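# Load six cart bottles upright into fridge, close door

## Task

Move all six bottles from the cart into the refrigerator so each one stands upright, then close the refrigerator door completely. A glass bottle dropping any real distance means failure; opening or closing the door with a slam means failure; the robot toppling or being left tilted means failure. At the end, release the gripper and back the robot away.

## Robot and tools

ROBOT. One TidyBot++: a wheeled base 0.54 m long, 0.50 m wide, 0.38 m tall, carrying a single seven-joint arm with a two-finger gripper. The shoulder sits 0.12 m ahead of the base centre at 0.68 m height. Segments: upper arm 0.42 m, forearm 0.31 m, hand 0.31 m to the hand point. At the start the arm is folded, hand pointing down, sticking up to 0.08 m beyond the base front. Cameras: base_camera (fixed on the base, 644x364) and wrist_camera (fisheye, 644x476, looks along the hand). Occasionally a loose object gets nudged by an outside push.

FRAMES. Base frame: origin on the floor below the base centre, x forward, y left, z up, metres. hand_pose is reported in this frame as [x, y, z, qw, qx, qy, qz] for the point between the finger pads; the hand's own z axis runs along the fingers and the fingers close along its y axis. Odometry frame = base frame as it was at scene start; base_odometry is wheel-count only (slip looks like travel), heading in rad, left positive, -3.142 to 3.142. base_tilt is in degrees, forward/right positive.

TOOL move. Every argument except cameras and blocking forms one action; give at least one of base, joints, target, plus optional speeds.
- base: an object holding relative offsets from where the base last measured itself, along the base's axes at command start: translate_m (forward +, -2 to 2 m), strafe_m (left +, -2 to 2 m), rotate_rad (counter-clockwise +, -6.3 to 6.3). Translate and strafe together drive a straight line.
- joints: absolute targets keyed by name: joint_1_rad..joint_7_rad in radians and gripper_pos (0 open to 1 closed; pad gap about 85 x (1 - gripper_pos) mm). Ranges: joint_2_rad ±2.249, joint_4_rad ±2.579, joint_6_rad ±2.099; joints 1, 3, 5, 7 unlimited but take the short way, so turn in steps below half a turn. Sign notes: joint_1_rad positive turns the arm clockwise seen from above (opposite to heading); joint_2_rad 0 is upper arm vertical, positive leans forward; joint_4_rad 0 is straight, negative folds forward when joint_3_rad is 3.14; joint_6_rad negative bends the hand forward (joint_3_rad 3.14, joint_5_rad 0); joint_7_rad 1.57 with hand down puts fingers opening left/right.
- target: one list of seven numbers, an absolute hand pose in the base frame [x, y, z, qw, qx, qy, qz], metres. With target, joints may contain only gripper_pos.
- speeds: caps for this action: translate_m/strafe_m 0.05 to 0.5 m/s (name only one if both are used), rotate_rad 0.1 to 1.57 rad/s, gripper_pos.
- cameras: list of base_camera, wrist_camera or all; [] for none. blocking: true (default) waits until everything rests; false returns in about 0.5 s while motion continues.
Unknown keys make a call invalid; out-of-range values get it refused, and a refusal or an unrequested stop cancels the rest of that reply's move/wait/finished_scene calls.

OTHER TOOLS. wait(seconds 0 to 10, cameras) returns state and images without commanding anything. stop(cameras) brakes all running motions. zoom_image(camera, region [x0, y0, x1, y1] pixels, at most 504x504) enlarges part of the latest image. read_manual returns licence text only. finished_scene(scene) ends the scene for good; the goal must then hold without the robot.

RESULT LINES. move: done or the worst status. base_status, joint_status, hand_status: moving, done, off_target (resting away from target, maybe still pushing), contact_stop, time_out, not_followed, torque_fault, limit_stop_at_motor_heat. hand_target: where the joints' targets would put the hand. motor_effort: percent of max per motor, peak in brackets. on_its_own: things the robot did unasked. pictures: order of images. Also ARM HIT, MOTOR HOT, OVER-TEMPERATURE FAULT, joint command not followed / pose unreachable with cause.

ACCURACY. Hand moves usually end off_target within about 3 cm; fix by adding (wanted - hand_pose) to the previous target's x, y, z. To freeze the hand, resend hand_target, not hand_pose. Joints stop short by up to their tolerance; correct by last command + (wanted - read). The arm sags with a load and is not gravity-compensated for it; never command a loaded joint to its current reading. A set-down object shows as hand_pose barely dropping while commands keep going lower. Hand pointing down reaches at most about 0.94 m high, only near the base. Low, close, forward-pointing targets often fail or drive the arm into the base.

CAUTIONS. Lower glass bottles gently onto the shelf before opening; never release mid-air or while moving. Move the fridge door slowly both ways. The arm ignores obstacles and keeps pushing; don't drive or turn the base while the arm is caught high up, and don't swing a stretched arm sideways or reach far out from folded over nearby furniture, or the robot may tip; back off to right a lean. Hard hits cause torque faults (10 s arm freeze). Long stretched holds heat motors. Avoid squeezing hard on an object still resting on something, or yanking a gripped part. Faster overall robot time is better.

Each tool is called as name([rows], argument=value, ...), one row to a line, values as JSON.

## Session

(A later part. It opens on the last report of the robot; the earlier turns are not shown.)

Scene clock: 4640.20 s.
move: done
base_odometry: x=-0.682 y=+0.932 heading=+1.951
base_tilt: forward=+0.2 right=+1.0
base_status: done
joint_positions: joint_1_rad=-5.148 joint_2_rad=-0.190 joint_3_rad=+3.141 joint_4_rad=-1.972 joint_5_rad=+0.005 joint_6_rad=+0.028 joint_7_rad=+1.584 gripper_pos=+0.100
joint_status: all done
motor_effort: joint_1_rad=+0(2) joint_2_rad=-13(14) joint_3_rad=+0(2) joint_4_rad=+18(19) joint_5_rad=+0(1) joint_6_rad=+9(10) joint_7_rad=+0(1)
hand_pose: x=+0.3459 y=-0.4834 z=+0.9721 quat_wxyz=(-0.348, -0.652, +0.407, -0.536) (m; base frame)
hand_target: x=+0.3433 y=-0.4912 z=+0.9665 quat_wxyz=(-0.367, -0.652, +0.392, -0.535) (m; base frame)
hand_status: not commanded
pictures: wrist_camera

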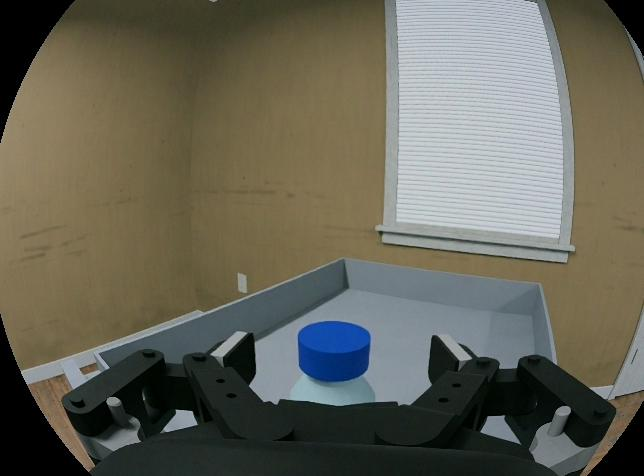

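move(base={"translate_m": 0.041, "strafe_m": -0.080}, speeds={"translate_m": 0.12}, cameras=["wrist_camera"])

move(joints={"joint_2_rad": -0.127, "joint_4_rad": -2.10, "joint_6_rad": 0.26}, cameras=["wrist_camera"])

Scene clock: 4658.00 s.
move: done
base_odometry: x=-0.623 y=+1.000 heading=+1.951
base_tilt: forward=+0.2 right=+1.0
base_status: done
joint_positions: joint_1_rad=-5.148 joint_2_rad=-0.181 joint_3_rad=+3.141 joint_4_rad=-1.974 joint_5_rad=+0.005 joint_6_rad=+0.030 joint_7_rad=+1.584 gripper_pos=+0.100
joint_status: not commanded
motor_effort: joint_1_rad=+0(0) joint_2_rad=-13(15) joint_3_rad=+0(1) joint_4_rad=+18(19) joint_5_rad=+0(1) joint_6_rad=+9(9) joint_7_rad=+1(1)
hand_pose: x=+0.3469 y=-0.4858 z=+0.9671 quat_wxyz=(-0.347, -0.655, +0.409, -0.533) (m; base frame)
hand_target: x=+0.3433 y=-0.4912 z=+0.9665 quat_wxyz=(-0.367, -0.652, +0.392, -0.535) (m; base frame)
hand_status: not commanded
pictures: wrist_camera

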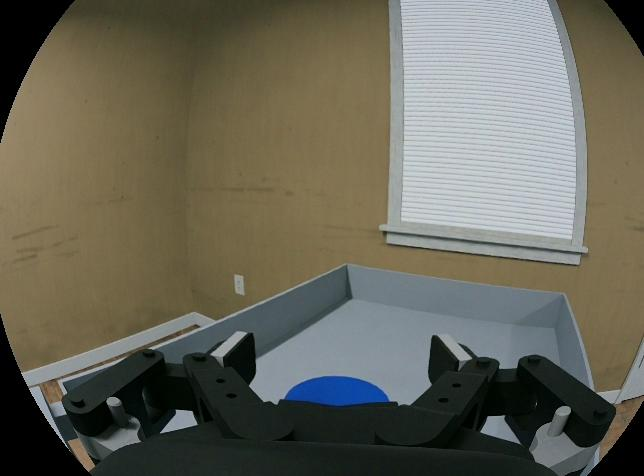

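Scene clock: 4659.23 s.
move: done
base_odometry: x=-0.623 y=+1.000 heading=+1.951
base_tilt: forward=+0.1 right=+0.9
base_status: not commanded
joint_positions: joint_1_rad=-5.148 joint_2_rad=-0.146 joint_3_rad=+3.141 joint_4_rad=-2.077 joint_5_rad=+0.005 joint_6_rad=+0.187 joint_7_rad=+1.584 gripper_pos=+0.100
joint_status: all done
motor_effort: joint_1_rad=+0(0) joint_2_rad=-14(15) joint_3_rad=-1(1) joint_4_rad=+18(19) joint_5_rad=-1(1) joint_6_rad=+9(10) joint_7_rad=+0(1)
hand_pose: x=+0.3484 y=-0.4884 z=+0.9339 quat_wxyz=(-0.350, -0.649, +0.405, -0.540) (m; base frame)
hand_target: x=+0.3477 y=-0.4937 z=+0.9318 quat_wxyz=(-0.367, -0.649, +0.388, -0.543) (m; base frame)
hand_status: not commanded
pictures: wrist_camera

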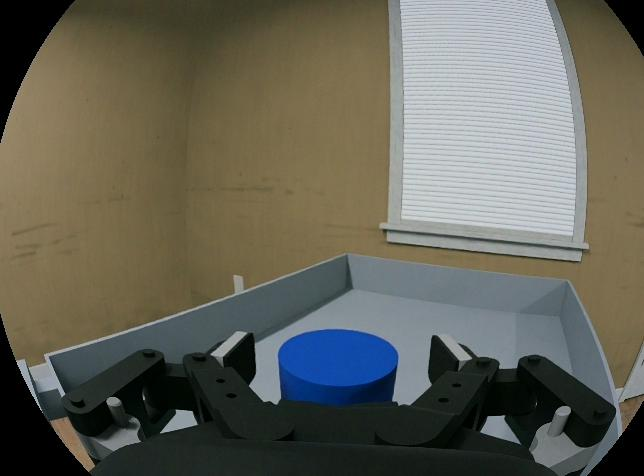

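move(joints={"joint_2_rad": -0.125, "joint_4_rad": -2.13, "joint_6_rad": 0.275}, base={"translate_m": 0.003, "strafe_m": 0.001}, speeds={"translate_m": 0.05}, cameras=["wrist_camera"])

Scene clock: 4666.87 s.
move: done
base_odometry: x=-0.625 y=+1.002 heading=+1.951
base_tilt: forward=+0.2 right=+0.8
base_status: done
joint_positions: joint_1_rad=-5.146 joint_2_rad=-0.146 joint_3_rad=+3.141 joint_4_rad=-2.107 joint_5_rad=+0.005 joint_6_rad=+0.206 joint_7_rad=+1.584 gripper_pos=+0.100
joint_status: all done
motor_effort: joint_1_rad=+0(3) joint_2_rad=-14(15) joint_3_rad=+0(3) joint_4_rad=+18(19) joint_5_rad=-1(1) joint_6_rad=+9(9) joint_7_rad=+0(1)
hand_pose: x=+0.3459 y=-0.4851 z=+0.9213 quat_wxyz=(-0.348, -0.652, +0.408, -0.536) (m; base frame)
hand_target: x=+0.3462 y=-0.4899 z=+0.9175 quat_wxyz=(-0.363, -0.654, +0.390, -0.538) (m; base frame)
hand_status: not commanded
pictures: wrist_camera

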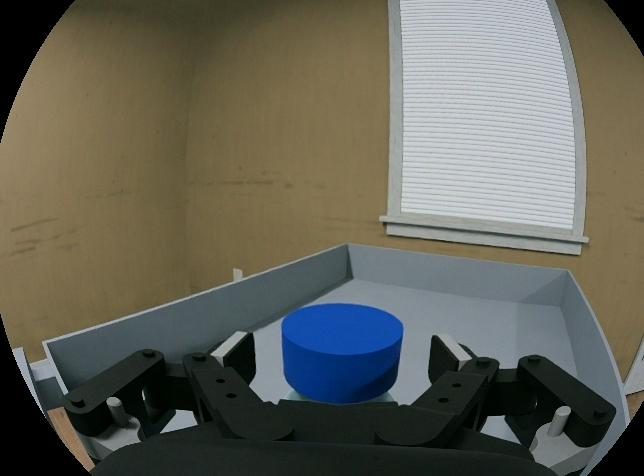

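move(joints={"gripper_pos": 0.42}, cameras=["wrist_camera"])

Scene clock: 4703.97 s.
move: done
base_odometry: x=-0.625 y=+1.002 heading=+1.951
base_tilt: forward=+0.2 right=+0.9
base_status: not commanded
joint_positions: joint_1_rad=-5.146 joint_2_rad=-0.146 joint_3_rad=+3.141 joint_4_rad=-2.107 joint_5_rad=+0.005 joint_6_rad=+0.206 joint_7_rad=+1.584 gripper_pos=+0.415
joint_status: all done
motor_effort: joint_1_rad=+1(2) joint_2_rad=-13(14) joint_3_rad=+0(1) joint_4_rad=+18(18) joint_5_rad=-1(1) joint_6_rad=+9(10) joint_7_rad=+0(1)
hand_pose: x=+0.3459 y=-0.4852 z=+0.9214 quat_wxyz=(-0.348, -0.652, +0.408, -0.536) (m; base frame)
hand_target: x=+0.3462 y=-0.4899 z=+0.9175 quat_wxyz=(-0.363, -0.654, +0.390, -0.538) (m; base frame)
hand_status: not commanded
pictures: wrist_camera

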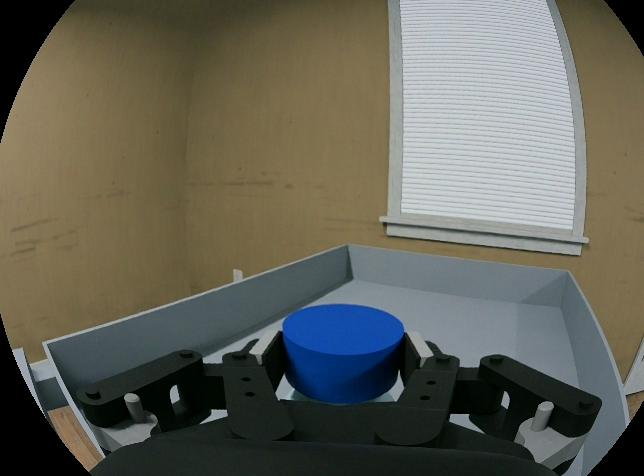

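move(joints={"gripper_pos": 0.55}, cameras=[])

move(joints={"gripper_pos": 0.65}, cameras=["wrist_camera"])

Scene clock: 4709.13 s.
move: off_target
base_odometry: x=-0.625 y=+1.002 heading=+1.951
base_tilt: forward=+0.2 right=+0.9
base_status: not commanded
joint_positions: joint_1_rad=-5.146 joint_2_rad=-0.145 joint_3_rad=+3.141 joint_4_rad=-2.108 joint_5_rad=+0.005 joint_6_rad=+0.208 joint_7_rad=+1.584 gripper_pos=+0.455
joint_status: gripper_pos off_target (ended at +0.455, target +0.550)
motor_effort: joint_1_rad=+1(2) joint_2_rad=-14(15) joint_3_rad=+0(1) joint_4_rad=+18(19) joint_5_rad=+0(1) joint_6_rad=+9(10) joint_7_rad=+1(1)
hand_pose: x=+0.3457 y=-0.4854 z=+0.9214 quat_wxyz=(-0.349, -0.652, +0.408, -0.536) (m; base frame)
hand_target: x=+0.3462 y=-0.4899 z=+0.9175 quat_wxyz=(-0.363, -0.654, +0.390, -0.538) (m; base frame)
hand_status: not commanded
pictures: none
No camera images: "cameras" was empty.

Scene clock: 4709.67 s.
move: off_target
base_odometry: x=-0.625 y=+1.002 heading=+1.951
base_tilt: forward=+0.1 right=+0.9
base_status: not commanded
joint_positions: joint_1_rad=-5.146 joint_2_rad=-0.145 joint_3_rad=+3.141 joint_4_rad=-2.108 joint_5_rad=+0.005 joint_6_rad=+0.208 joint_7_rad=+1.584 gripper_pos=+0.455
joint_status: gripper_pos off_target (ended at +0.455, target +0.650)
motor_effort: joint_1_rad=+1(1) joint_2_rad=-14(14) joint_3_rad=+0(1) joint_4_rad=+18(18) joint_5_rad=+0(1) joint_6_rad=+9(9) joint_7_rad=+0(1)
hand_pose: x=+0.3457 y=-0.4854 z=+0.9214 quat_wxyz=(-0.349, -0.652, +0.408, -0.536) (m; base frame)
hand_target: x=+0.3462 y=-0.4899 z=+0.9175 quat_wxyz=(-0.363, -0.654, +0.390, -0.538) (m; base frame)
hand_status: not commanded
pictures: wrist_camera

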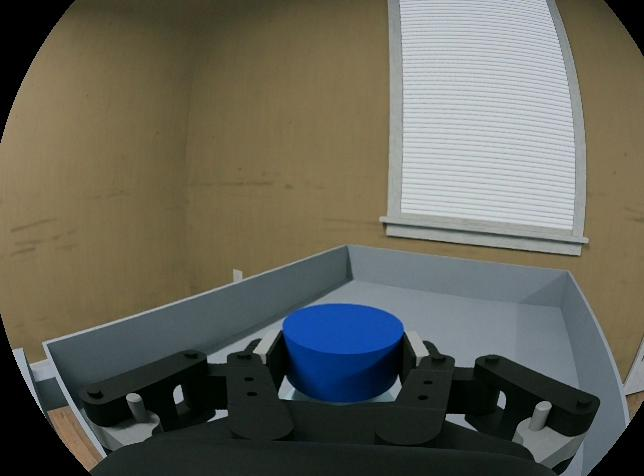

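move(joints={"joint_2_rad": -0.17, "joint_4_rad": -2.0, "joint_6_rad": 0.045}, cameras=[])

move(joints={"joint_2_rad": -0.198, "joint_4_rad": -1.93, "joint_6_rad": -0.005}, cameras=["wrist_camera"])

Scene clock: 4715.10 s.
move: done
base_odometry: x=-0.625 y=+1.002 heading=+1.951
base_tilt: forward=+0.1 right=+0.9
base_status: not commanded
joint_positions: joint_1_rad=-5.146 joint_2_rad=-0.145 joint_3_rad=+3.141 joint_4_rad=-2.028 joint_5_rad=+0.005 joint_6_rad=+0.098 joint_7_rad=+1.584 gripper_pos=+0.455
joint_status: all done
motor_effort: joint_1_rad=+0(1) joint_2_rad=-17(18) joint_3_rad=+0(1) joint_4_rad=+21(22) joint_5_rad=+0(1) joint_6_rad=+12(13) joint_7_rad=+0(1)
hand_pose: x=+0.3484 y=-0.4916 z=+0.9356 quat_wxyz=(-0.343, -0.660, +0.413, -0.526) (m; base frame)
hand_target: x=+0.3411 y=-0.4887 z=+0.9497 quat_wxyz=(-0.356, -0.667, +0.402, -0.517) (m; base frame)
hand_status: not commanded
pictures: none
No camera images: "cameras" was empty.

Scene clock: 4716.20 s.
move: done
base_odometry: x=-0.625 y=+1.002 heading=+1.951
base_tilt: forward=+0.2 right=+0.8
base_status: not commanded
joint_positions: joint_1_rad=-5.146 joint_2_rad=-0.166 joint_3_rad=+3.141 joint_4_rad=-1.954 joint_5_rad=+0.005 joint_6_rad=+0.057 joint_7_rad=+1.584 gripper_pos=+0.455
joint_status: all done
motor_effort: joint_1_rad=+0(0) joint_2_rad=-17(19) joint_3_rad=-1(1) joint_4_rad=+22(23) joint_5_rad=+0(1) joint_6_rad=+12(13) joint_7_rad=+0(1)
hand_pose: x=+0.3493 y=-0.4937 z=+0.9794 quat_wxyz=(-0.354, -0.646, +0.404, -0.543) (m; base frame)
hand_target: x=+0.3393 y=-0.4870 z=+0.9923 quat_wxyz=(-0.367, -0.653, +0.395, -0.531) (m; base frame)
hand_status: not commanded
pictures: wrist_camera

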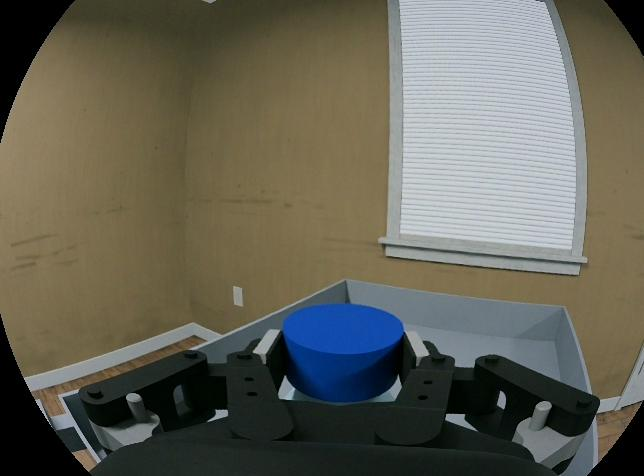

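move(joints={"joint_2_rad": -0.218, "joint_4_rad": -1.815, "joint_6_rad": -0.155}, base={"translate_m": -0.007, "strafe_m": 0.014}, speeds={"translate_m": 0.1}, cameras=[])

move(joints={"joint_2_rad": -0.222, "joint_4_rad": -1.73, "joint_6_rad": -0.235}, cameras=["wrist_camera"])

move(joints={"joint_2_rad": -0.222, "joint_4_rad": -1.68, "joint_6_rad": -0.285}, cameras=["wrist_camera", "base_camera"])

Scene clock: 4725.83 s.
move: done
base_odometry: x=-0.635 y=+0.991 heading=+1.951
base_tilt: forward=+0.2 right=+0.9
base_status: done
joint_positions: joint_1_rad=-5.145 joint_2_rad=-0.187 joint_3_rad=+3.141 joint_4_rad=-1.838 joint_5_rad=+0.005 joint_6_rad=-0.087 joint_7_rad=+1.584 gripper_pos=+0.455
joint_status: all done
motor_effort: joint_1_rad=+0(1) joint_2_rad=-16(22) joint_3_rad=+0(2) joint_4_rad=+22(24) joint_5_rad=+0(1) joint_6_rad=+12(14) joint_7_rad=+0(1)
hand_pose: x=+0.3479 y=-0.4914 z=+1.0178 quat_wxyz=(-0.353, -0.647, +0.406, -0.540) (m; base frame)
hand_target: x=+0.3347 y=-0.4835 z=+1.0283 quat_wxyz=(-0.367, -0.656, +0.400, -0.525) (m; base frame)
hand_status: not commanded
pictures: none
No camera images: "cameras" was empty.

Scene clock: 4727.00 s.
move: done
base_odometry: x=-0.635 y=+0.991 heading=+1.951
base_tilt: forward=+0.3 right=+0.8
base_status: not commanded
joint_positions: joint_1_rad=-5.145 joint_2_rad=-0.190 joint_3_rad=+3.141 joint_4_rad=-1.755 joint_5_rad=+0.005 joint_6_rad=-0.169 joint_7_rad=+1.584 gripper_pos=+0.455
joint_status: all done
motor_effort: joint_1_rad=+0(0) joint_2_rad=-16(17) joint_3_rad=-1(1) joint_4_rad=+22(23) joint_5_rad=+0(1) joint_6_rad=+12(13) joint_7_rad=+0(1)
hand_pose: x=+0.3477 y=-0.4914 z=+1.0462 quat_wxyz=(-0.354, -0.646, +0.405, -0.542) (m; base frame)
hand_target: x=+0.3327 y=-0.4826 z=+1.0587 quat_wxyz=(-0.370, -0.652, +0.400, -0.527) (m; base frame)
hand_status: not commanded
pictures: wrist_camera

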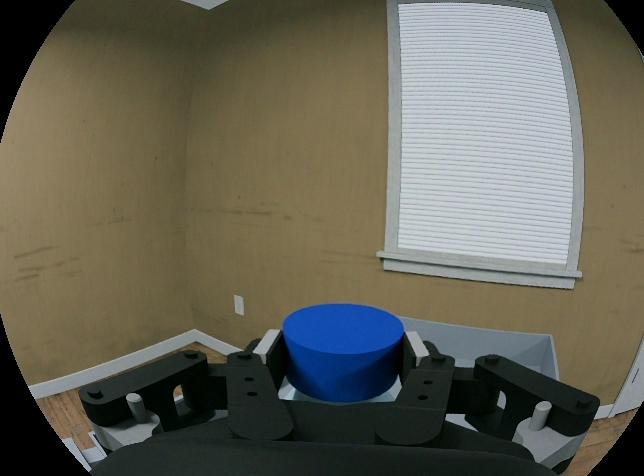

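Scene clock: 4728.00 s.
move: done
base_odometry: x=-0.635 y=+0.991 heading=+1.951
base_tilt: forward=+0.2 right=+0.8
base_status: not commanded
joint_positions: joint_1_rad=-5.145 joint_2_rad=-0.192 joint_3_rad=+3.141 joint_4_rad=-1.706 joint_5_rad=+0.005 joint_6_rad=-0.222 joint_7_rad=+1.584 gripper_pos=+0.455
joint_status: all done
motor_effort: joint_1_rad=+0(0) joint_2_rad=-16(17) joint_3_rad=-1(1) joint_4_rad=+22(24) joint_5_rad=-1(1) joint_6_rad=+12(13) joint_7_rad=+0(1)
hand_pose: x=+0.3472 y=-0.4903 z=+1.0612 quat_wxyz=(-0.353, -0.647, +0.405, -0.541) (m; base frame)
hand_target: x=+0.3313 y=-0.4817 z=+1.0744 quat_wxyz=(-0.371, -0.651, +0.401, -0.527) (m; base frame)
hand_status: not commanded
pictures: base_camera, wrist_camera

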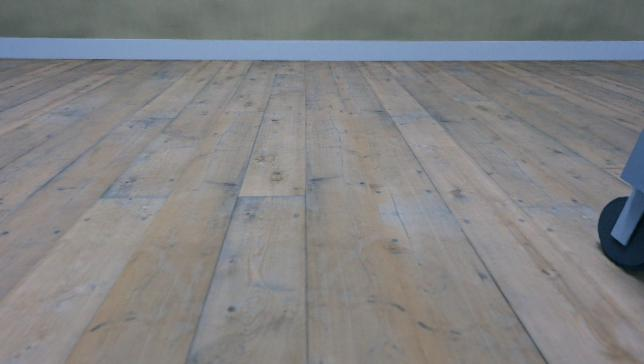

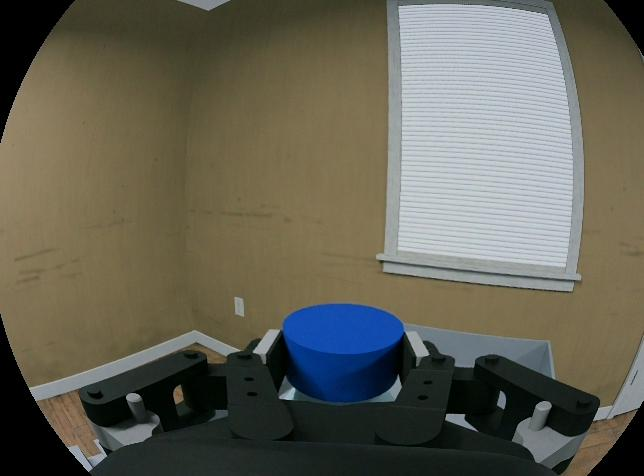

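move(base={"translate_m": -0.295, "strafe_m": 0.102}, speeds={"translate_m": 0.3}, joints={"joint_1_rad": 0.7}, cameras=["wrist_camera"])

Scene clock: 4735.90 s.
move: done
base_odometry: x=-0.621 y=+0.679 heading=+1.951
base_tilt: forward=+0.2 right=+0.9
base_status: done
joint_positions: joint_1_rad=-5.566 joint_2_rad=-0.199 joint_3_rad=+3.141 joint_4_rad=-1.706 joint_5_rad=+0.005 joint_6_rad=-0.223 joint_7_rad=+1.584 gripper_pos=+0.455
joint_status: all done
motor_effort: joint_1_rad=+0(2) joint_2_rad=-16(19) joint_3_rad=+0(2) joint_4_rad=+22(23) joint_5_rad=+0(1) joint_6_rad=+12(13) joint_7_rad=+0(1)
hand_pose: x=+0.5253 y=-0.3523 z=+1.0651 quat_wxyz=(-0.233, -0.715, +0.261, -0.605) (m; base frame)
hand_target: x=+0.5197 y=-0.3414 z=+1.0744 quat_wxyz=(-0.244, -0.724, +0.246, -0.596) (m; base frame)
hand_status: not commanded
pictures: wrist_camera

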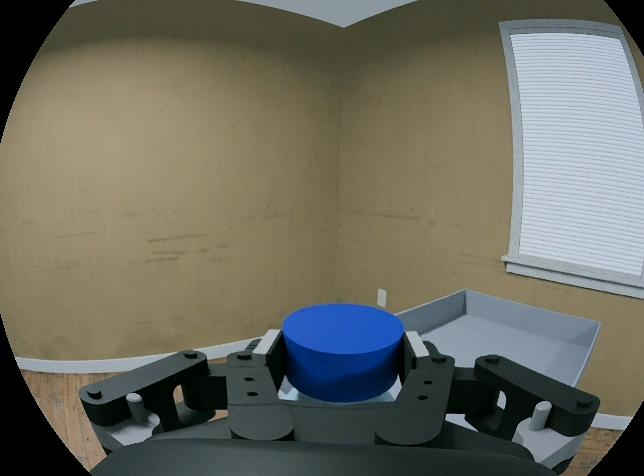

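move(base={"rotate_rad": 1.59}, speeds={"rotate_rad": 0.9}, joints={"joint_1_rad": -0.4}, cameras=["wrist_camera", "base_camera"])

Scene clock: 4741.97 s.
move: done
base_odometry: x=-0.621 y=+0.679 heading=-2.743
base_tilt: forward=+0.2 right=+0.9
base_status: done
joint_positions: joint_1_rad=-6.680 joint_2_rad=-0.199 joint_3_rad=+3.141 joint_4_rad=-1.706 joint_5_rad=+0.005 joint_6_rad=-0.223 joint_7_rad=+1.584 gripper_pos=+0.455
joint_status: all done
motor_effort: joint_1_rad=+0(3) joint_2_rad=-16(19) joint_3_rad=-1(4) joint_4_rad=+22(23) joint_5_rad=-1(1) joint_6_rad=+12(13) joint_7_rad=+0(1)
hand_pose: x=+0.6144 y=+0.2092 z=+1.0651 quat_wxyz=(+0.122, -0.745, -0.157, -0.637) (m; base frame)
hand_target: x=+0.6050 y=+0.2023 z=+1.0744 quat_wxyz=(+0.104, -0.746, -0.169, -0.635) (m; base frame)
hand_status: not commanded
pictures: base_camera, wrist_camera

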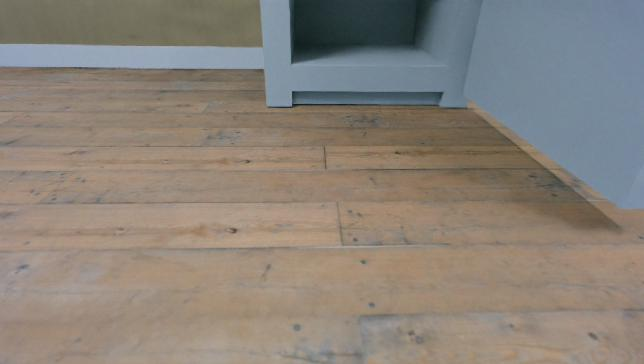

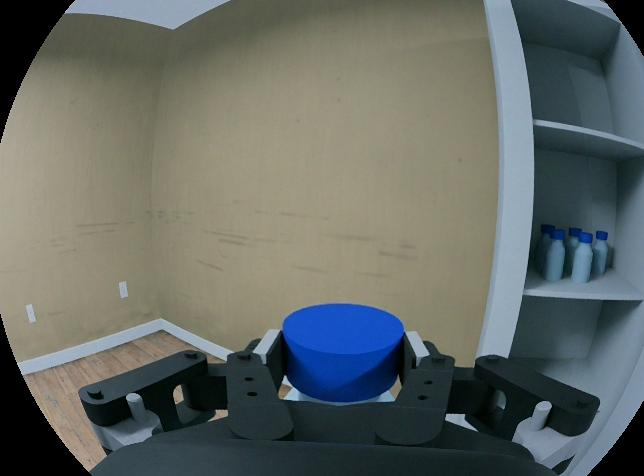

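zoom_image(camera="base_camera", region=[400, 0, 644, 260])

Scaled by 1.938.

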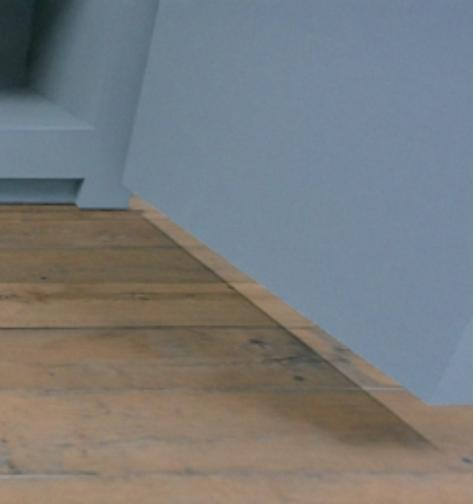

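move(base={"translate_m": 0.171, "strafe_m": -0.127}, speeds={"translate_m": 0.3}, joints={"joint_1_rad": -0.25, "joint_2_rad": -0.062, "joint_4_rad": -1.606, "joint_6_rad": -0.211}, cameras=[])

move(joints={"joint_1_rad": -0.02, "joint_2_rad": 0.061, "joint_4_rad": -1.439, "joint_6_rad": -0.265}, cameras=[])

move(joints={"joint_1_rad": 0.28, "joint_2_rad": 0.184, "joint_4_rad": -1.272, "joint_6_rad": -0.319}, cameras=["wrist_camera"])

Scene clock: 4879.70 s.
move: done
base_odometry: x=-0.828 y=+0.729 heading=-2.742
base_tilt: forward=+0.3 right=+0.8
base_status: done
joint_positions: joint_1_rad=-6.543 joint_2_rad=-0.054 joint_3_rad=+3.141 joint_4_rad=-1.635 joint_5_rad=+0.005 joint_6_rad=-0.223 joint_7_rad=+1.584 gripper_pos=+0.455
joint_status: all done
motor_effort: joint_1_rad=+0(2) joint_2_rad=-21(24) joint_3_rad=-1(3) joint_4_rad=+22(23) joint_5_rad=+0(1) joint_6_rad=+12(13) joint_7_rad=+0(1)
hand_pose: x=+0.6932 y=+0.1539 z=+1.0266 quat_wxyz=(+0.074, -0.777, -0.108, -0.615) (m; base frame)
hand_target: x=+0.6951 y=+0.1455 z=+1.0532 quat_wxyz=(+0.057, -0.760, -0.115, -0.637) (m; base frame)
hand_status: not commanded
pictures: none
No camera images: "cameras" was empty.

Scene clock: 4880.93 s.
move: done
base_odometry: x=-0.828 y=+0.729 heading=-2.742
base_tilt: forward=+0.2 right=+0.9
base_status: not commanded
joint_positions: joint_1_rad=-6.312 joint_2_rad=+0.053 joint_3_rad=+3.141 joint_4_rad=-1.470 joint_5_rad=+0.005 joint_6_rad=-0.223 joint_7_rad=+1.584 gripper_pos=+0.455
joint_status: all done
motor_effort: joint_1_rad=+0(2) joint_2_rad=-24(25) joint_3_rad=+0(3) joint_4_rad=+22(23) joint_5_rad=+0(1) joint_6_rad=+12(13) joint_7_rad=+0(1)
hand_pose: x=+0.7614 y=+0.0196 z=+1.0626 quat_wxyz=(+0.003, -0.766, -0.018, -0.642) (m; base frame)
hand_target: x=+0.7636 y=+0.0103 z=+1.0641 quat_wxyz=(-0.018, -0.772, -0.026, -0.635) (m; base frame)
hand_status: not commanded
pictures: none
No camera images: "cameras" was empty.

Scene clock: 4882.30 s.
move: done
base_odometry: x=-0.828 y=+0.729 heading=-2.742
base_tilt: forward=+0.3 right=+0.8
base_status: not commanded
joint_positions: joint_1_rad=-6.010 joint_2_rad=+0.174 joint_3_rad=+3.141 joint_4_rad=-1.305 joint_5_rad=+0.005 joint_6_rad=-0.253 joint_7_rad=+1.584 gripper_pos=+0.455
joint_status: all done
motor_effort: joint_1_rad=+0(3) joint_2_rad=-28(30) joint_3_rad=-1(3) joint_4_rad=+22(23) joint_5_rad=-1(1) joint_6_rad=+12(13) joint_7_rad=+0(1)
hand_pose: x=+0.7869 y=-0.1858 z=+1.0749 quat_wxyz=(-0.094, -0.756, +0.097, -0.641) (m; base frame)
hand_target: x=+0.7851 y=-0.1952 z=+1.0685 quat_wxyz=(-0.112, -0.770, +0.092, -0.621) (m; base frame)
hand_status: not commanded
pictures: wrist_camera

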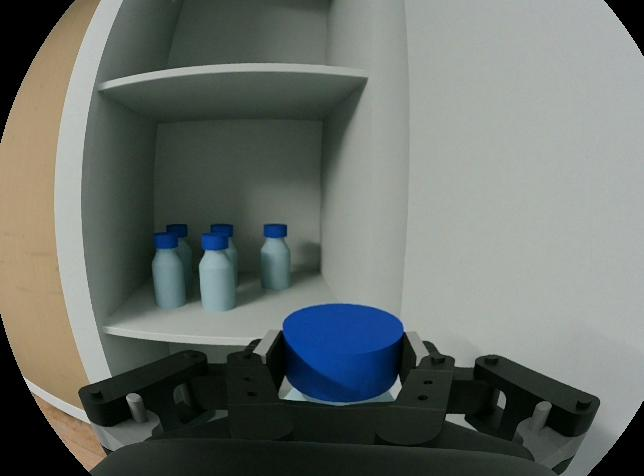

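zoom_image(camera="wrist_camera", region=[100, 180, 420, 360])

Scaled by 1.575.

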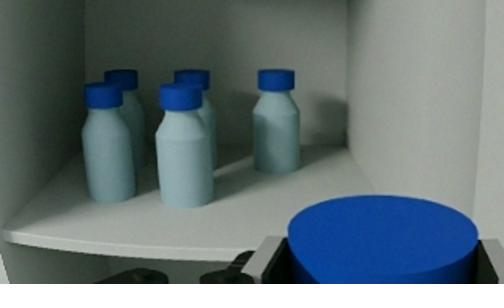

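move(base={"translate_m": 0.26}, speeds={"translate_m": 0.2}, cameras=["wrist_camera", "base_camera"])

Scene clock: 4971.00 s.
move: done
base_odometry: x=-1.067 y=+0.628 heading=-2.742
base_tilt: forward=+0.1 right=+0.8
base_status: done
joint_positions: joint_1_rad=-6.010 joint_2_rad=+0.184 joint_3_rad=+3.141 joint_4_rad=-1.302 joint_5_rad=+0.005 joint_6_rad=-0.255 joint_7_rad=+1.584 gripper_pos=+0.455
joint_status: not commanded
motor_effort: joint_1_rad=+0(2) joint_2_rad=-29(31) joint_3_rad=-1(2) joint_4_rad=+22(23) joint_5_rad=+0(1) joint_6_rad=+12(13) joint_7_rad=+0(1)
hand_pose: x=+0.7904 y=-0.1869 z=+1.0697 quat_wxyz=(-0.094, -0.758, +0.098, -0.638) (m; base frame)
hand_target: x=+0.7851 y=-0.1952 z=+1.0685 quat_wxyz=(-0.112, -0.770, +0.092, -0.621) (m; base frame)
hand_status: not commanded
pictures: base_camera, wrist_camera

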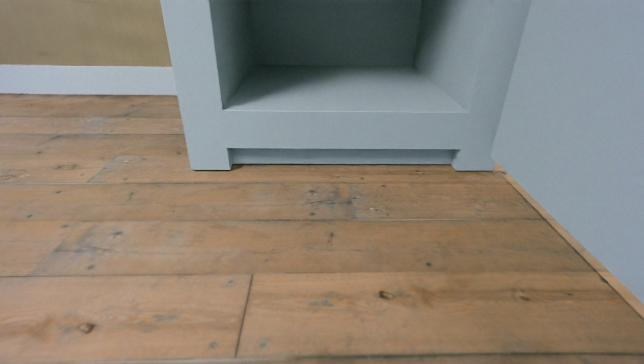

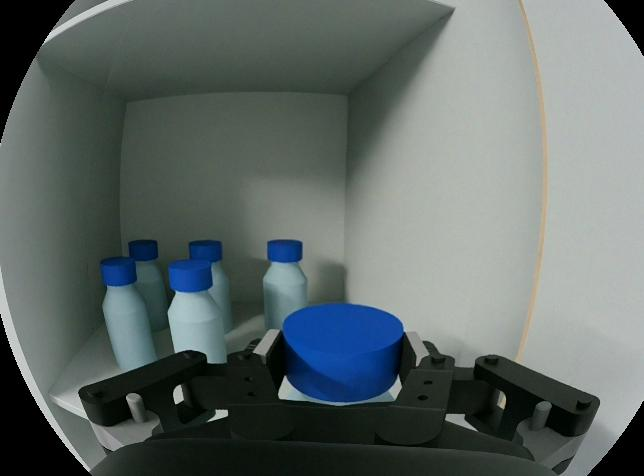

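zoom_image(camera="wrist_camera", region=[30, 200, 390, 420])

zoom_image(camera="wrist_camera", region=[30, 0, 560, 420])

Scaled by 1.400.

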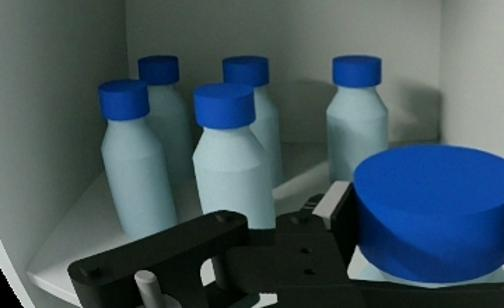

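Region (30, 0, 560, 420) is 530x420 pixels. A region can be at most 504 by 504 pixels.

move(base={"translate_m": 0.213, "strafe_m": -0.025}, speeds={"translate_m": 0.15}, cameras=["wrist_camera", "base_camera"])

Scene clock: 5101.00 s.
move: done
base_odometry: x=-1.273 y=+0.568 heading=-2.742
base_tilt: forward=+0.2 right=+0.8
base_status: done
joint_positions: joint_1_rad=-6.010 joint_2_rad=+0.187 joint_3_rad=+3.141 joint_4_rad=-1.301 joint_5_rad=+0.005 joint_6_rad=-0.256 joint_7_rad=+1.584 gripper_pos=+0.455
joint_status: not commanded
motor_effort: joint_1_rad=+0(2) joint_2_rad=-29(32) joint_3_rad=-1(2) joint_4_rad=+22(23) joint_5_rad=+0(1) joint_6_rad=+12(13) joint_7_rad=+0(1)
hand_pose: x=+0.7916 y=-0.1874 z=+1.0675 quat_wxyz=(-0.094, -0.759, +0.098, -0.636) (m; base frame)
hand_target: x=+0.7851 y=-0.1952 z=+1.0685 quat_wxyz=(-0.112, -0.770, +0.092, -0.621) (m; base frame)
hand_status: not commanded
pictures: base_camera, wrist_camera

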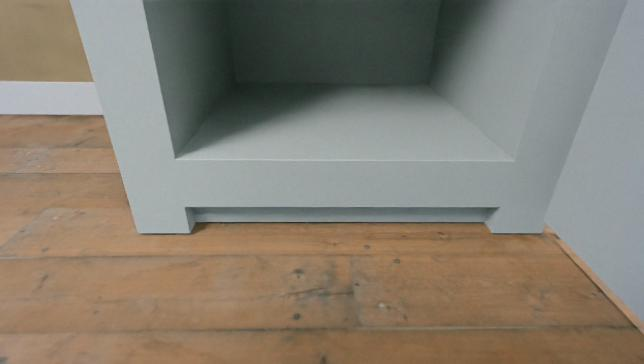

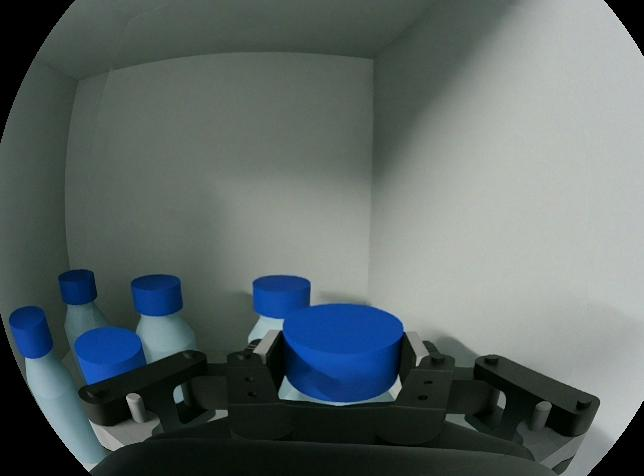

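zoom_image(camera="wrist_camera", region=[0, 220, 400, 476])

Scaled by 1.260.

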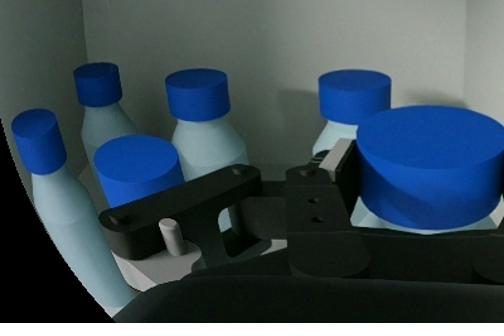

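move(joints={"joint_2_rad": 0.19, "joint_4_rad": -1.335, "joint_6_rad": -0.23}, cameras=[])

move(joints={"joint_2_rad": 0.19, "joint_4_rad": -1.355, "joint_6_rad": -0.195}, cameras=["wrist_camera"])

Scene clock: 5180.70 s.
move: done
base_odometry: x=-1.273 y=+0.568 heading=-2.742
base_tilt: forward=+0.2 right=+0.8
base_status: not commanded
joint_positions: joint_1_rad=-6.010 joint_2_rad=+0.189 joint_3_rad=+3.141 joint_4_rad=-1.334 joint_5_rad=+0.005 joint_6_rad=-0.256 joint_7_rad=+1.584 gripper_pos=+0.455
joint_status: all done
motor_effort: joint_1_rad=+0(0) joint_2_rad=-29(31) joint_3_rad=+0(2) joint_4_rad=+22(23) joint_5_rad=+0(1) joint_6_rad=+12(13) joint_7_rad=+0(1)
hand_pose: x=+0.7911 y=-0.1873 z=+1.0458 quat_wxyz=(-0.092, -0.770, +0.099, -0.623) (m; base frame)
hand_target: x=+0.7907 y=-0.1952 z=+1.0525 quat_wxyz=(-0.112, -0.764, +0.089, -0.629) (m; base frame)
hand_status: not commanded
pictures: none
No camera images: "cameras" was empty.

Scene clock: 5181.30 s.
move: done
base_odometry: x=-1.273 y=+0.568 heading=-2.742
base_tilt: forward=+0.2 right=+0.9
base_status: not commanded
joint_positions: joint_1_rad=-6.010 joint_2_rad=+0.189 joint_3_rad=+3.141 joint_4_rad=-1.349 joint_5_rad=+0.005 joint_6_rad=-0.251 joint_7_rad=+1.584 gripper_pos=+0.455
joint_status: all done
motor_effort: joint_1_rad=+0(0) joint_2_rad=-29(30) joint_3_rad=+0(2) joint_4_rad=+22(23) joint_5_rad=+0(1) joint_6_rad=+12(13) joint_7_rad=+0(1)
hand_pose: x=+0.7907 y=-0.1871 z=+1.0382 quat_wxyz=(-0.091, -0.773, +0.100, -0.619) (m; base frame)
hand_target: x=+0.7919 y=-0.1948 z=+1.0508 quat_wxyz=(-0.113, -0.759, +0.088, -0.635) (m; base frame)
hand_status: not commanded
pictures: wrist_camera

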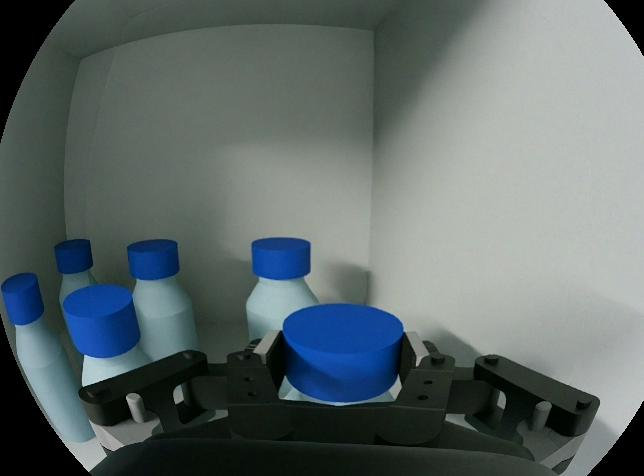

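move(joints={"joint_2_rad": 0.19, "joint_4_rad": -1.365, "joint_6_rad": -0.16}, cameras=[])

move(joints={"joint_2_rad": 0.19, "joint_4_rad": -1.38, "joint_6_rad": -0.14}, cameras=["wrist_camera"])

Scene clock: 5190.27 s.
move: done
base_odometry: x=-1.273 y=+0.568 heading=-2.742
base_tilt: forward=+0.2 right=+0.9
base_status: not commanded
joint_positions: joint_1_rad=-6.010 joint_2_rad=+0.189 joint_3_rad=+3.141 joint_4_rad=-1.357 joint_5_rad=+0.005 joint_6_rad=-0.230 joint_7_rad=+1.584 gripper_pos=+0.455
joint_status: all done
motor_effort: joint_1_rad=+0(0) joint_2_rad=-29(30) joint_3_rad=+0(1) joint_4_rad=+22(23) joint_5_rad=+0(1) joint_6_rad=+12(12) joint_7_rad=+0(1)
hand_pose: x=+0.7915 y=-0.1874 z=+1.0392 quat_wxyz=(-0.092, -0.769, +0.099, -0.624) (m; base frame)
hand_target: x=+0.7933 y=-0.1946 z=+1.0553 quat_wxyz=(-0.113, -0.751, +0.086, -0.645) (m; base frame)
hand_status: not commanded
pictures: none
No camera images: "cameras" was empty.

Scene clock: 5190.80 s.
move: done
base_odometry: x=-1.273 y=+0.568 heading=-2.742
base_tilt: forward=+0.1 right=+0.8
base_status: not commanded
joint_positions: joint_1_rad=-6.010 joint_2_rad=+0.189 joint_3_rad=+3.141 joint_4_rad=-1.368 joint_5_rad=+0.005 joint_6_rad=-0.216 joint_7_rad=+1.584 gripper_pos=+0.455
joint_status: all done
motor_effort: joint_1_rad=+0(0) joint_2_rad=-28(29) joint_3_rad=+0(1) joint_4_rad=+21(22) joint_5_rad=+0(1) joint_6_rad=+11(12) joint_7_rad=+0(1)
hand_pose: x=+0.7918 y=-0.1874 z=+1.0367 quat_wxyz=(-0.092, -0.769, +0.099, -0.625) (m; base frame)
hand_target: x=+0.7937 y=-0.1943 z=+1.0521 quat_wxyz=(-0.113, -0.750, +0.085, -0.646) (m; base frame)
hand_status: not commanded
pictures: wrist_camera

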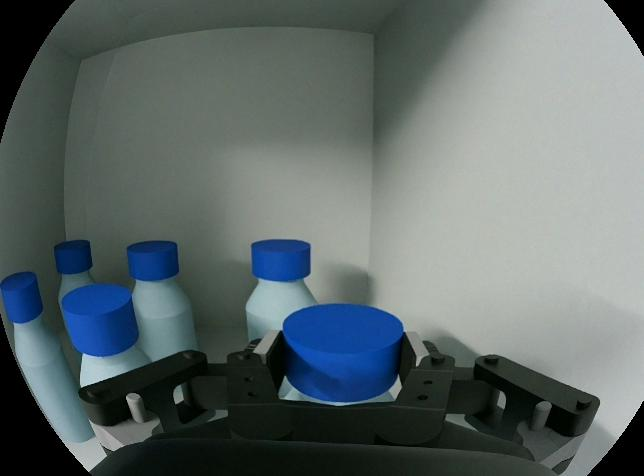

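move(joints={"joint_2_rad": 0.19, "joint_4_rad": -1.395, "joint_6_rad": -0.12}, cameras=[])

move(joints={"joint_2_rad": 0.19, "joint_4_rad": -1.41, "joint_6_rad": -0.1}, cameras=["wrist_camera"])

Scene clock: 5196.03 s.
move: done
base_odometry: x=-1.273 y=+0.568 heading=-2.742
base_tilt: forward=+0.2 right=+0.8
base_status: not commanded
joint_positions: joint_1_rad=-6.010 joint_2_rad=+0.189 joint_3_rad=+3.141 joint_4_rad=-1.379 joint_5_rad=+0.005 joint_6_rad=-0.197 joint_7_rad=+1.584 gripper_pos=+0.455
joint_status: all done
motor_effort: joint_1_rad=+0(0) joint_2_rad=-27(28) joint_3_rad=+0(2) joint_4_rad=+21(21) joint_5_rad=-1(1) joint_6_rad=+10(12) joint_7_rad=+0(0)
hand_pose: x=+0.7923 y=-0.1875 z=+1.0360 quat_wxyz=(-0.093, -0.766, +0.099, -0.629) (m; base frame)
hand_target: x=+0.7939 y=-0.1940 z=+1.0489 quat_wxyz=(-0.113, -0.748, +0.085, -0.648) (m; base frame)
hand_status: not commanded
pictures: none
No camera images: "cameras" was empty.

Scene clock: 5196.60 s.
move: done
base_odometry: x=-1.273 y=+0.568 heading=-2.742
base_tilt: forward=+0.3 right=+0.8
base_status: not commanded
joint_positions: joint_1_rad=-6.010 joint_2_rad=+0.189 joint_3_rad=+3.141 joint_4_rad=-1.390 joint_5_rad=+0.005 joint_6_rad=-0.176 joint_7_rad=+1.584 gripper_pos=+0.455
joint_status: all done
motor_effort: joint_1_rad=+0(1) joint_2_rad=-27(27) joint_3_rad=-1(1) joint_4_rad=+20(21) joint_5_rad=-1(1) joint_6_rad=+10(11) joint_7_rad=+0(1)
hand_pose: x=+0.7929 y=-0.1876 z=+1.0356 quat_wxyz=(-0.093, -0.763, +0.098, -0.632) (m; base frame)
hand_target: x=+0.7942 y=-0.1937 z=+1.0457 quat_wxyz=(-0.113, -0.747, +0.084, -0.650) (m; base frame)
hand_status: not commanded
pictures: wrist_camera

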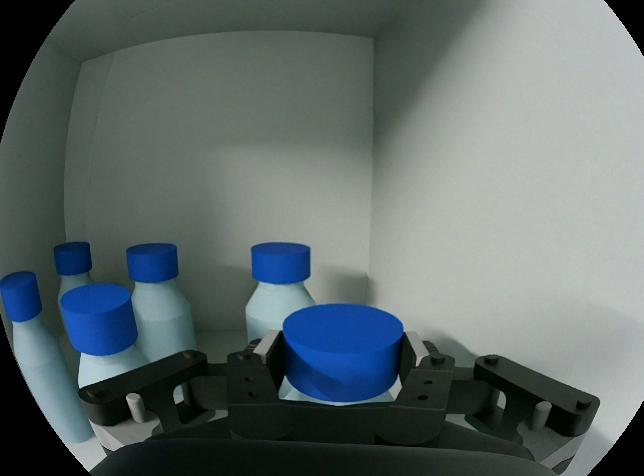

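move(joints={"joint_2_rad": 0.19, "joint_4_rad": -1.425, "joint_6_rad": -0.09}, cameras=[])

move(joints={"joint_2_rad": 0.195, "joint_4_rad": -1.44, "joint_6_rad": -0.08}, cameras=["wrist_camera"])

Scene clock: 5202.03 s.
move: done
base_odometry: x=-1.273 y=+0.568 heading=-2.742
base_tilt: forward=+0.2 right=+0.8
base_status: not commanded
joint_positions: joint_1_rad=-6.010 joint_2_rad=+0.189 joint_3_rad=+3.141 joint_4_rad=-1.398 joint_5_rad=+0.005 joint_6_rad=-0.160 joint_7_rad=+1.584 gripper_pos=+0.455
joint_status: all done
motor_effort: joint_1_rad=+0(1) joint_2_rad=-25(26) joint_3_rad=+0(1) joint_4_rad=+19(20) joint_5_rad=-1(1) joint_6_rad=+9(10) joint_7_rad=+0(1)
hand_pose: x=+0.7932 y=-0.1877 z=+1.0353 quat_wxyz=(-0.093, -0.760, +0.098, -0.635) (m; base frame)
hand_target: x=+0.7938 y=-0.1934 z=+1.0395 quat_wxyz=(-0.113, -0.748, +0.084, -0.648) (m; base frame)
hand_status: not commanded
pictures: none
No camera images: "cameras" was empty.

Scene clock: 5202.57 s.
move: done
base_odometry: x=-1.273 y=+0.568 heading=-2.742
base_tilt: forward=+0.2 right=+0.8
base_status: not commanded
joint_positions: joint_1_rad=-6.010 joint_2_rad=+0.189 joint_3_rad=+3.141 joint_4_rad=-1.407 joint_5_rad=+0.005 joint_6_rad=-0.143 joint_7_rad=+1.584 gripper_pos=+0.455
joint_status: all done
motor_effort: joint_1_rad=+0(1) joint_2_rad=-23(26) joint_3_rad=+0(1) joint_4_rad=+18(20) joint_5_rad=+0(1) joint_6_rad=+8(10) joint_7_rad=+0(1)
hand_pose: x=+0.7936 y=-0.1878 z=+1.0350 quat_wxyz=(-0.094, -0.758, +0.097, -0.638) (m; base frame)
hand_target: x=+0.7951 y=-0.1936 z=+1.0297 quat_wxyz=(-0.112, -0.751, +0.084, -0.645) (m; base frame)
hand_status: not commanded
pictures: wrist_camera

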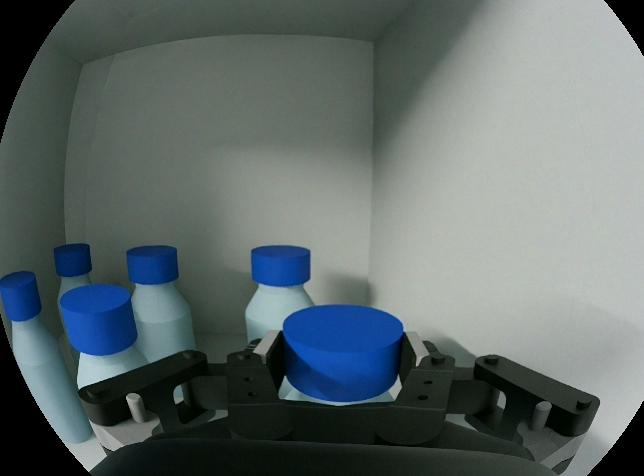

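move(joints={"joint_2_rad": 0.19, "joint_4_rad": -1.422, "joint_6_rad": -0.09, "gripper_pos": 0.15}, cameras=["wrist_camera"])

Scene clock: 5211.50 s.
move: done
base_odometry: x=-1.273 y=+0.568 heading=-2.742
base_tilt: forward=+0.3 right=+0.9
base_status: not commanded
joint_positions: joint_1_rad=-6.010 joint_2_rad=+0.189 joint_3_rad=+3.141 joint_4_rad=-1.407 joint_5_rad=+0.005 joint_6_rad=-0.143 joint_7_rad=+1.584 gripper_pos=+0.150
joint_status: all done
motor_effort: joint_1_rad=+0(0) joint_2_rad=-25(26) joint_3_rad=+0(2) joint_4_rad=+19(19) joint_5_rad=-1(1) joint_6_rad=+9(9) joint_7_rad=+0(0)
hand_pose: x=+0.7936 y=-0.1878 z=+1.0350 quat_wxyz=(-0.094, -0.758, +0.097, -0.638) (m; base frame)
hand_target: x=+0.7940 y=-0.1934 z=+1.0413 quat_wxyz=(-0.113, -0.747, +0.084, -0.650) (m; base frame)
hand_status: not commanded
pictures: wrist_camera

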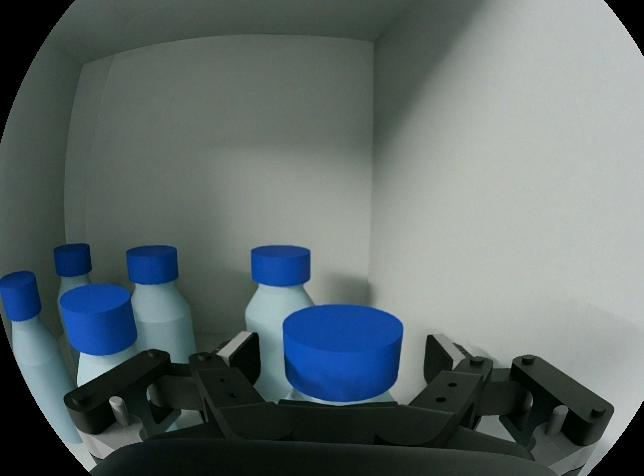

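move(base={"translate_m": -0.146, "strafe_m": 0.036}, speeds={"translate_m": 0.12}, cameras=["wrist_camera", "base_camera"])

Scene clock: 5220.13 s.
move: done
base_odometry: x=-1.125 y=+0.592 heading=-2.742
base_tilt: forward=+0.2 right=+0.9
base_status: done
joint_positions: joint_1_rad=-6.010 joint_2_rad=+0.188 joint_3_rad=+3.141 joint_4_rad=-1.407 joint_5_rad=+0.005 joint_6_rad=-0.143 joint_7_rad=+1.584 gripper_pos=+0.150
joint_status: not commanded
motor_effort: joint_1_rad=+0(2) joint_2_rad=-25(29) joint_3_rad=-1(2) joint_4_rad=+19(20) joint_5_rad=-1(1) joint_6_rad=+9(10) joint_7_rad=+0(1)
hand_pose: x=+0.7933 y=-0.1877 z=+1.0355 quat_wxyz=(-0.094, -0.758, +0.097, -0.639) (m; base frame)
hand_target: x=+0.7940 y=-0.1934 z=+1.0413 quat_wxyz=(-0.113, -0.747, +0.084, -0.650) (m; base frame)
hand_status: not commanded
pictures: base_camera, wrist_camera

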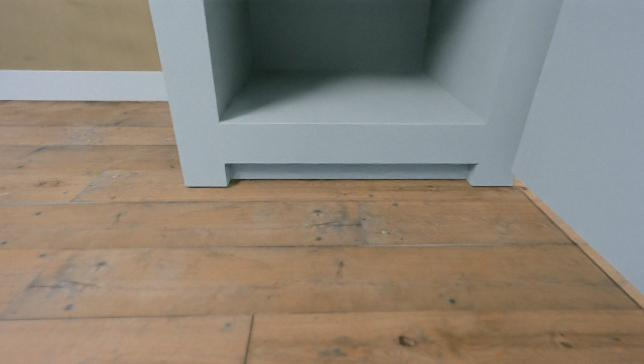

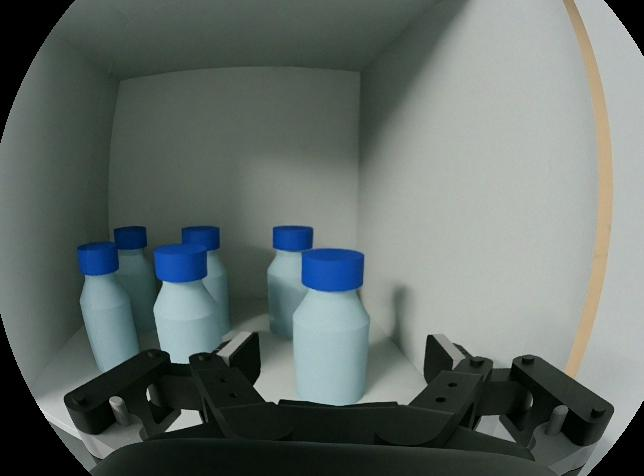

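move(base={"translate_m": -0.5}, speeds={"translate_m": 0.3}, joints={"joint_1_rad": 0.1, "joint_2_rad": -0.26, "joint_4_rad": -1.8, "joint_6_rad": -0.19}, cameras=["wrist_camera", "base_camera"])

Scene clock: 5312.40 s.
move: done
base_odometry: x=-0.664 y=+0.786 heading=-2.742
base_tilt: forward=+0.2 right=+0.9
base_status: done
joint_positions: joint_1_rad=-6.165 joint_2_rad=-0.258 joint_3_rad=+3.141 joint_4_rad=-1.772 joint_5_rad=+0.005 joint_6_rad=-0.143 joint_7_rad=+1.584 gripper_pos=+0.150
joint_status: all done
motor_effort: joint_1_rad=+0(2) joint_2_rad=-11(29) joint_3_rad=+0(2) joint_4_rad=+19(20) joint_5_rad=-1(1) joint_6_rad=+9(10) joint_7_rad=-1(1)
hand_pose: x=+0.6322 y=-0.0593 z=+1.0796 quat_wxyz=(-0.046, -0.736, +0.037, -0.674) (m; base frame)
hand_target: x=+0.6297 y=-0.0525 z=+1.0488 quat_wxyz=(-0.055, -0.761, +0.019, -0.646) (m; base frame)
hand_status: not commanded
pictures: base_camera, wrist_camera

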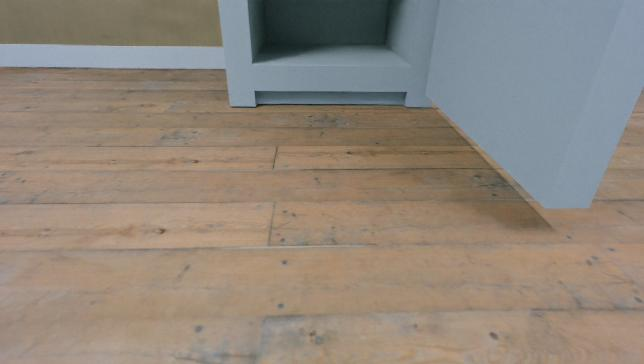

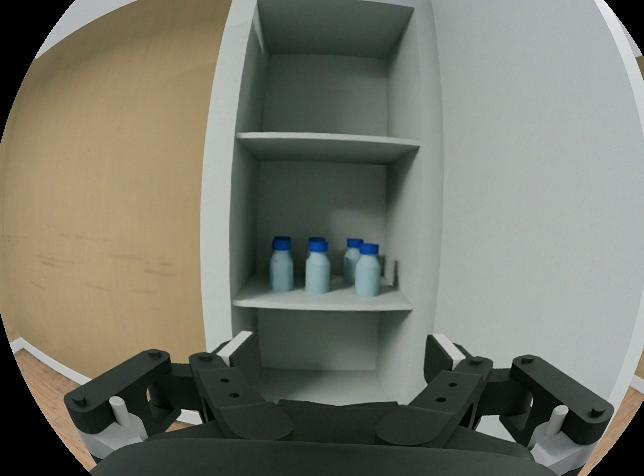

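move(base={"strafe_m": -0.83}, speeds={"strafe_m": 0.35}, joints={"joint_1_rad": -1.2, "gripper_pos": 1.0}, cameras=["wrist_camera", "base_camera"])

Scene clock: 5429.40 s.
move: done
base_odometry: x=-0.987 y=+1.551 heading=-2.742
base_tilt: forward=+0.2 right=+0.8
base_status: done
joint_positions: joint_1_rad=-7.467 joint_2_rad=-0.260 joint_3_rad=+3.141 joint_4_rad=-1.773 joint_5_rad=+0.005 joint_6_rad=-0.143 joint_7_rad=+1.584 gripper_pos=+0.999
joint_status: all done
motor_effort: joint_1_rad=+0(2) joint_2_rad=-11(12) joint_3_rad=+0(2) joint_4_rad=+19(19) joint_5_rad=+0(1) joint_6_rad=+9(10) joint_7_rad=+0(1)
hand_pose: x=+0.3122 y=+0.4781 z=+1.0804 quat_wxyz=(+0.372, -0.607, -0.416, -0.565) (m; base frame)
hand_target: x=+0.3062 y=+0.4780 z=+1.0488 quat_wxyz=(+0.347, -0.617, -0.446, -0.548) (m; base frame)
hand_status: not commanded
pictures: base_camera, wrist_camera

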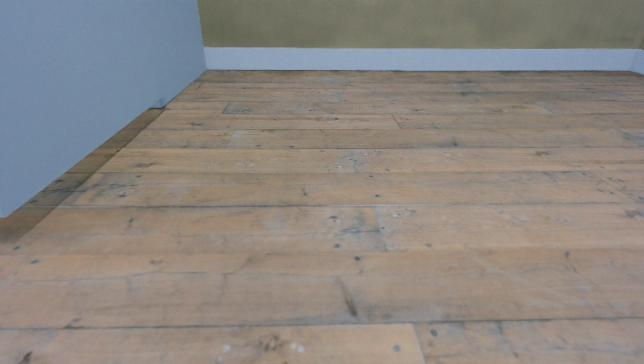

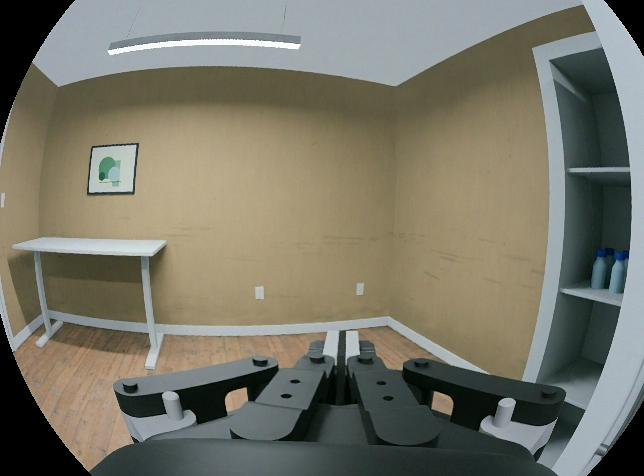

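zoom_image(camera="wrist_camera", region=[500, 300, 644, 476])

Scaled by 2.864.

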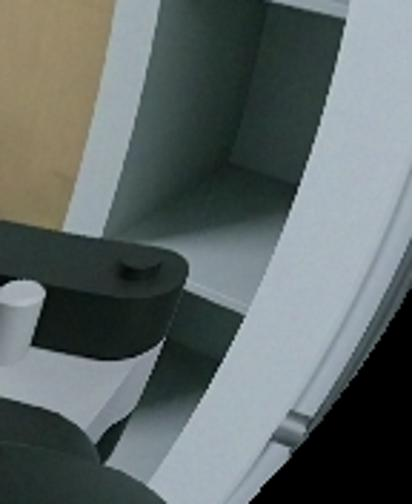

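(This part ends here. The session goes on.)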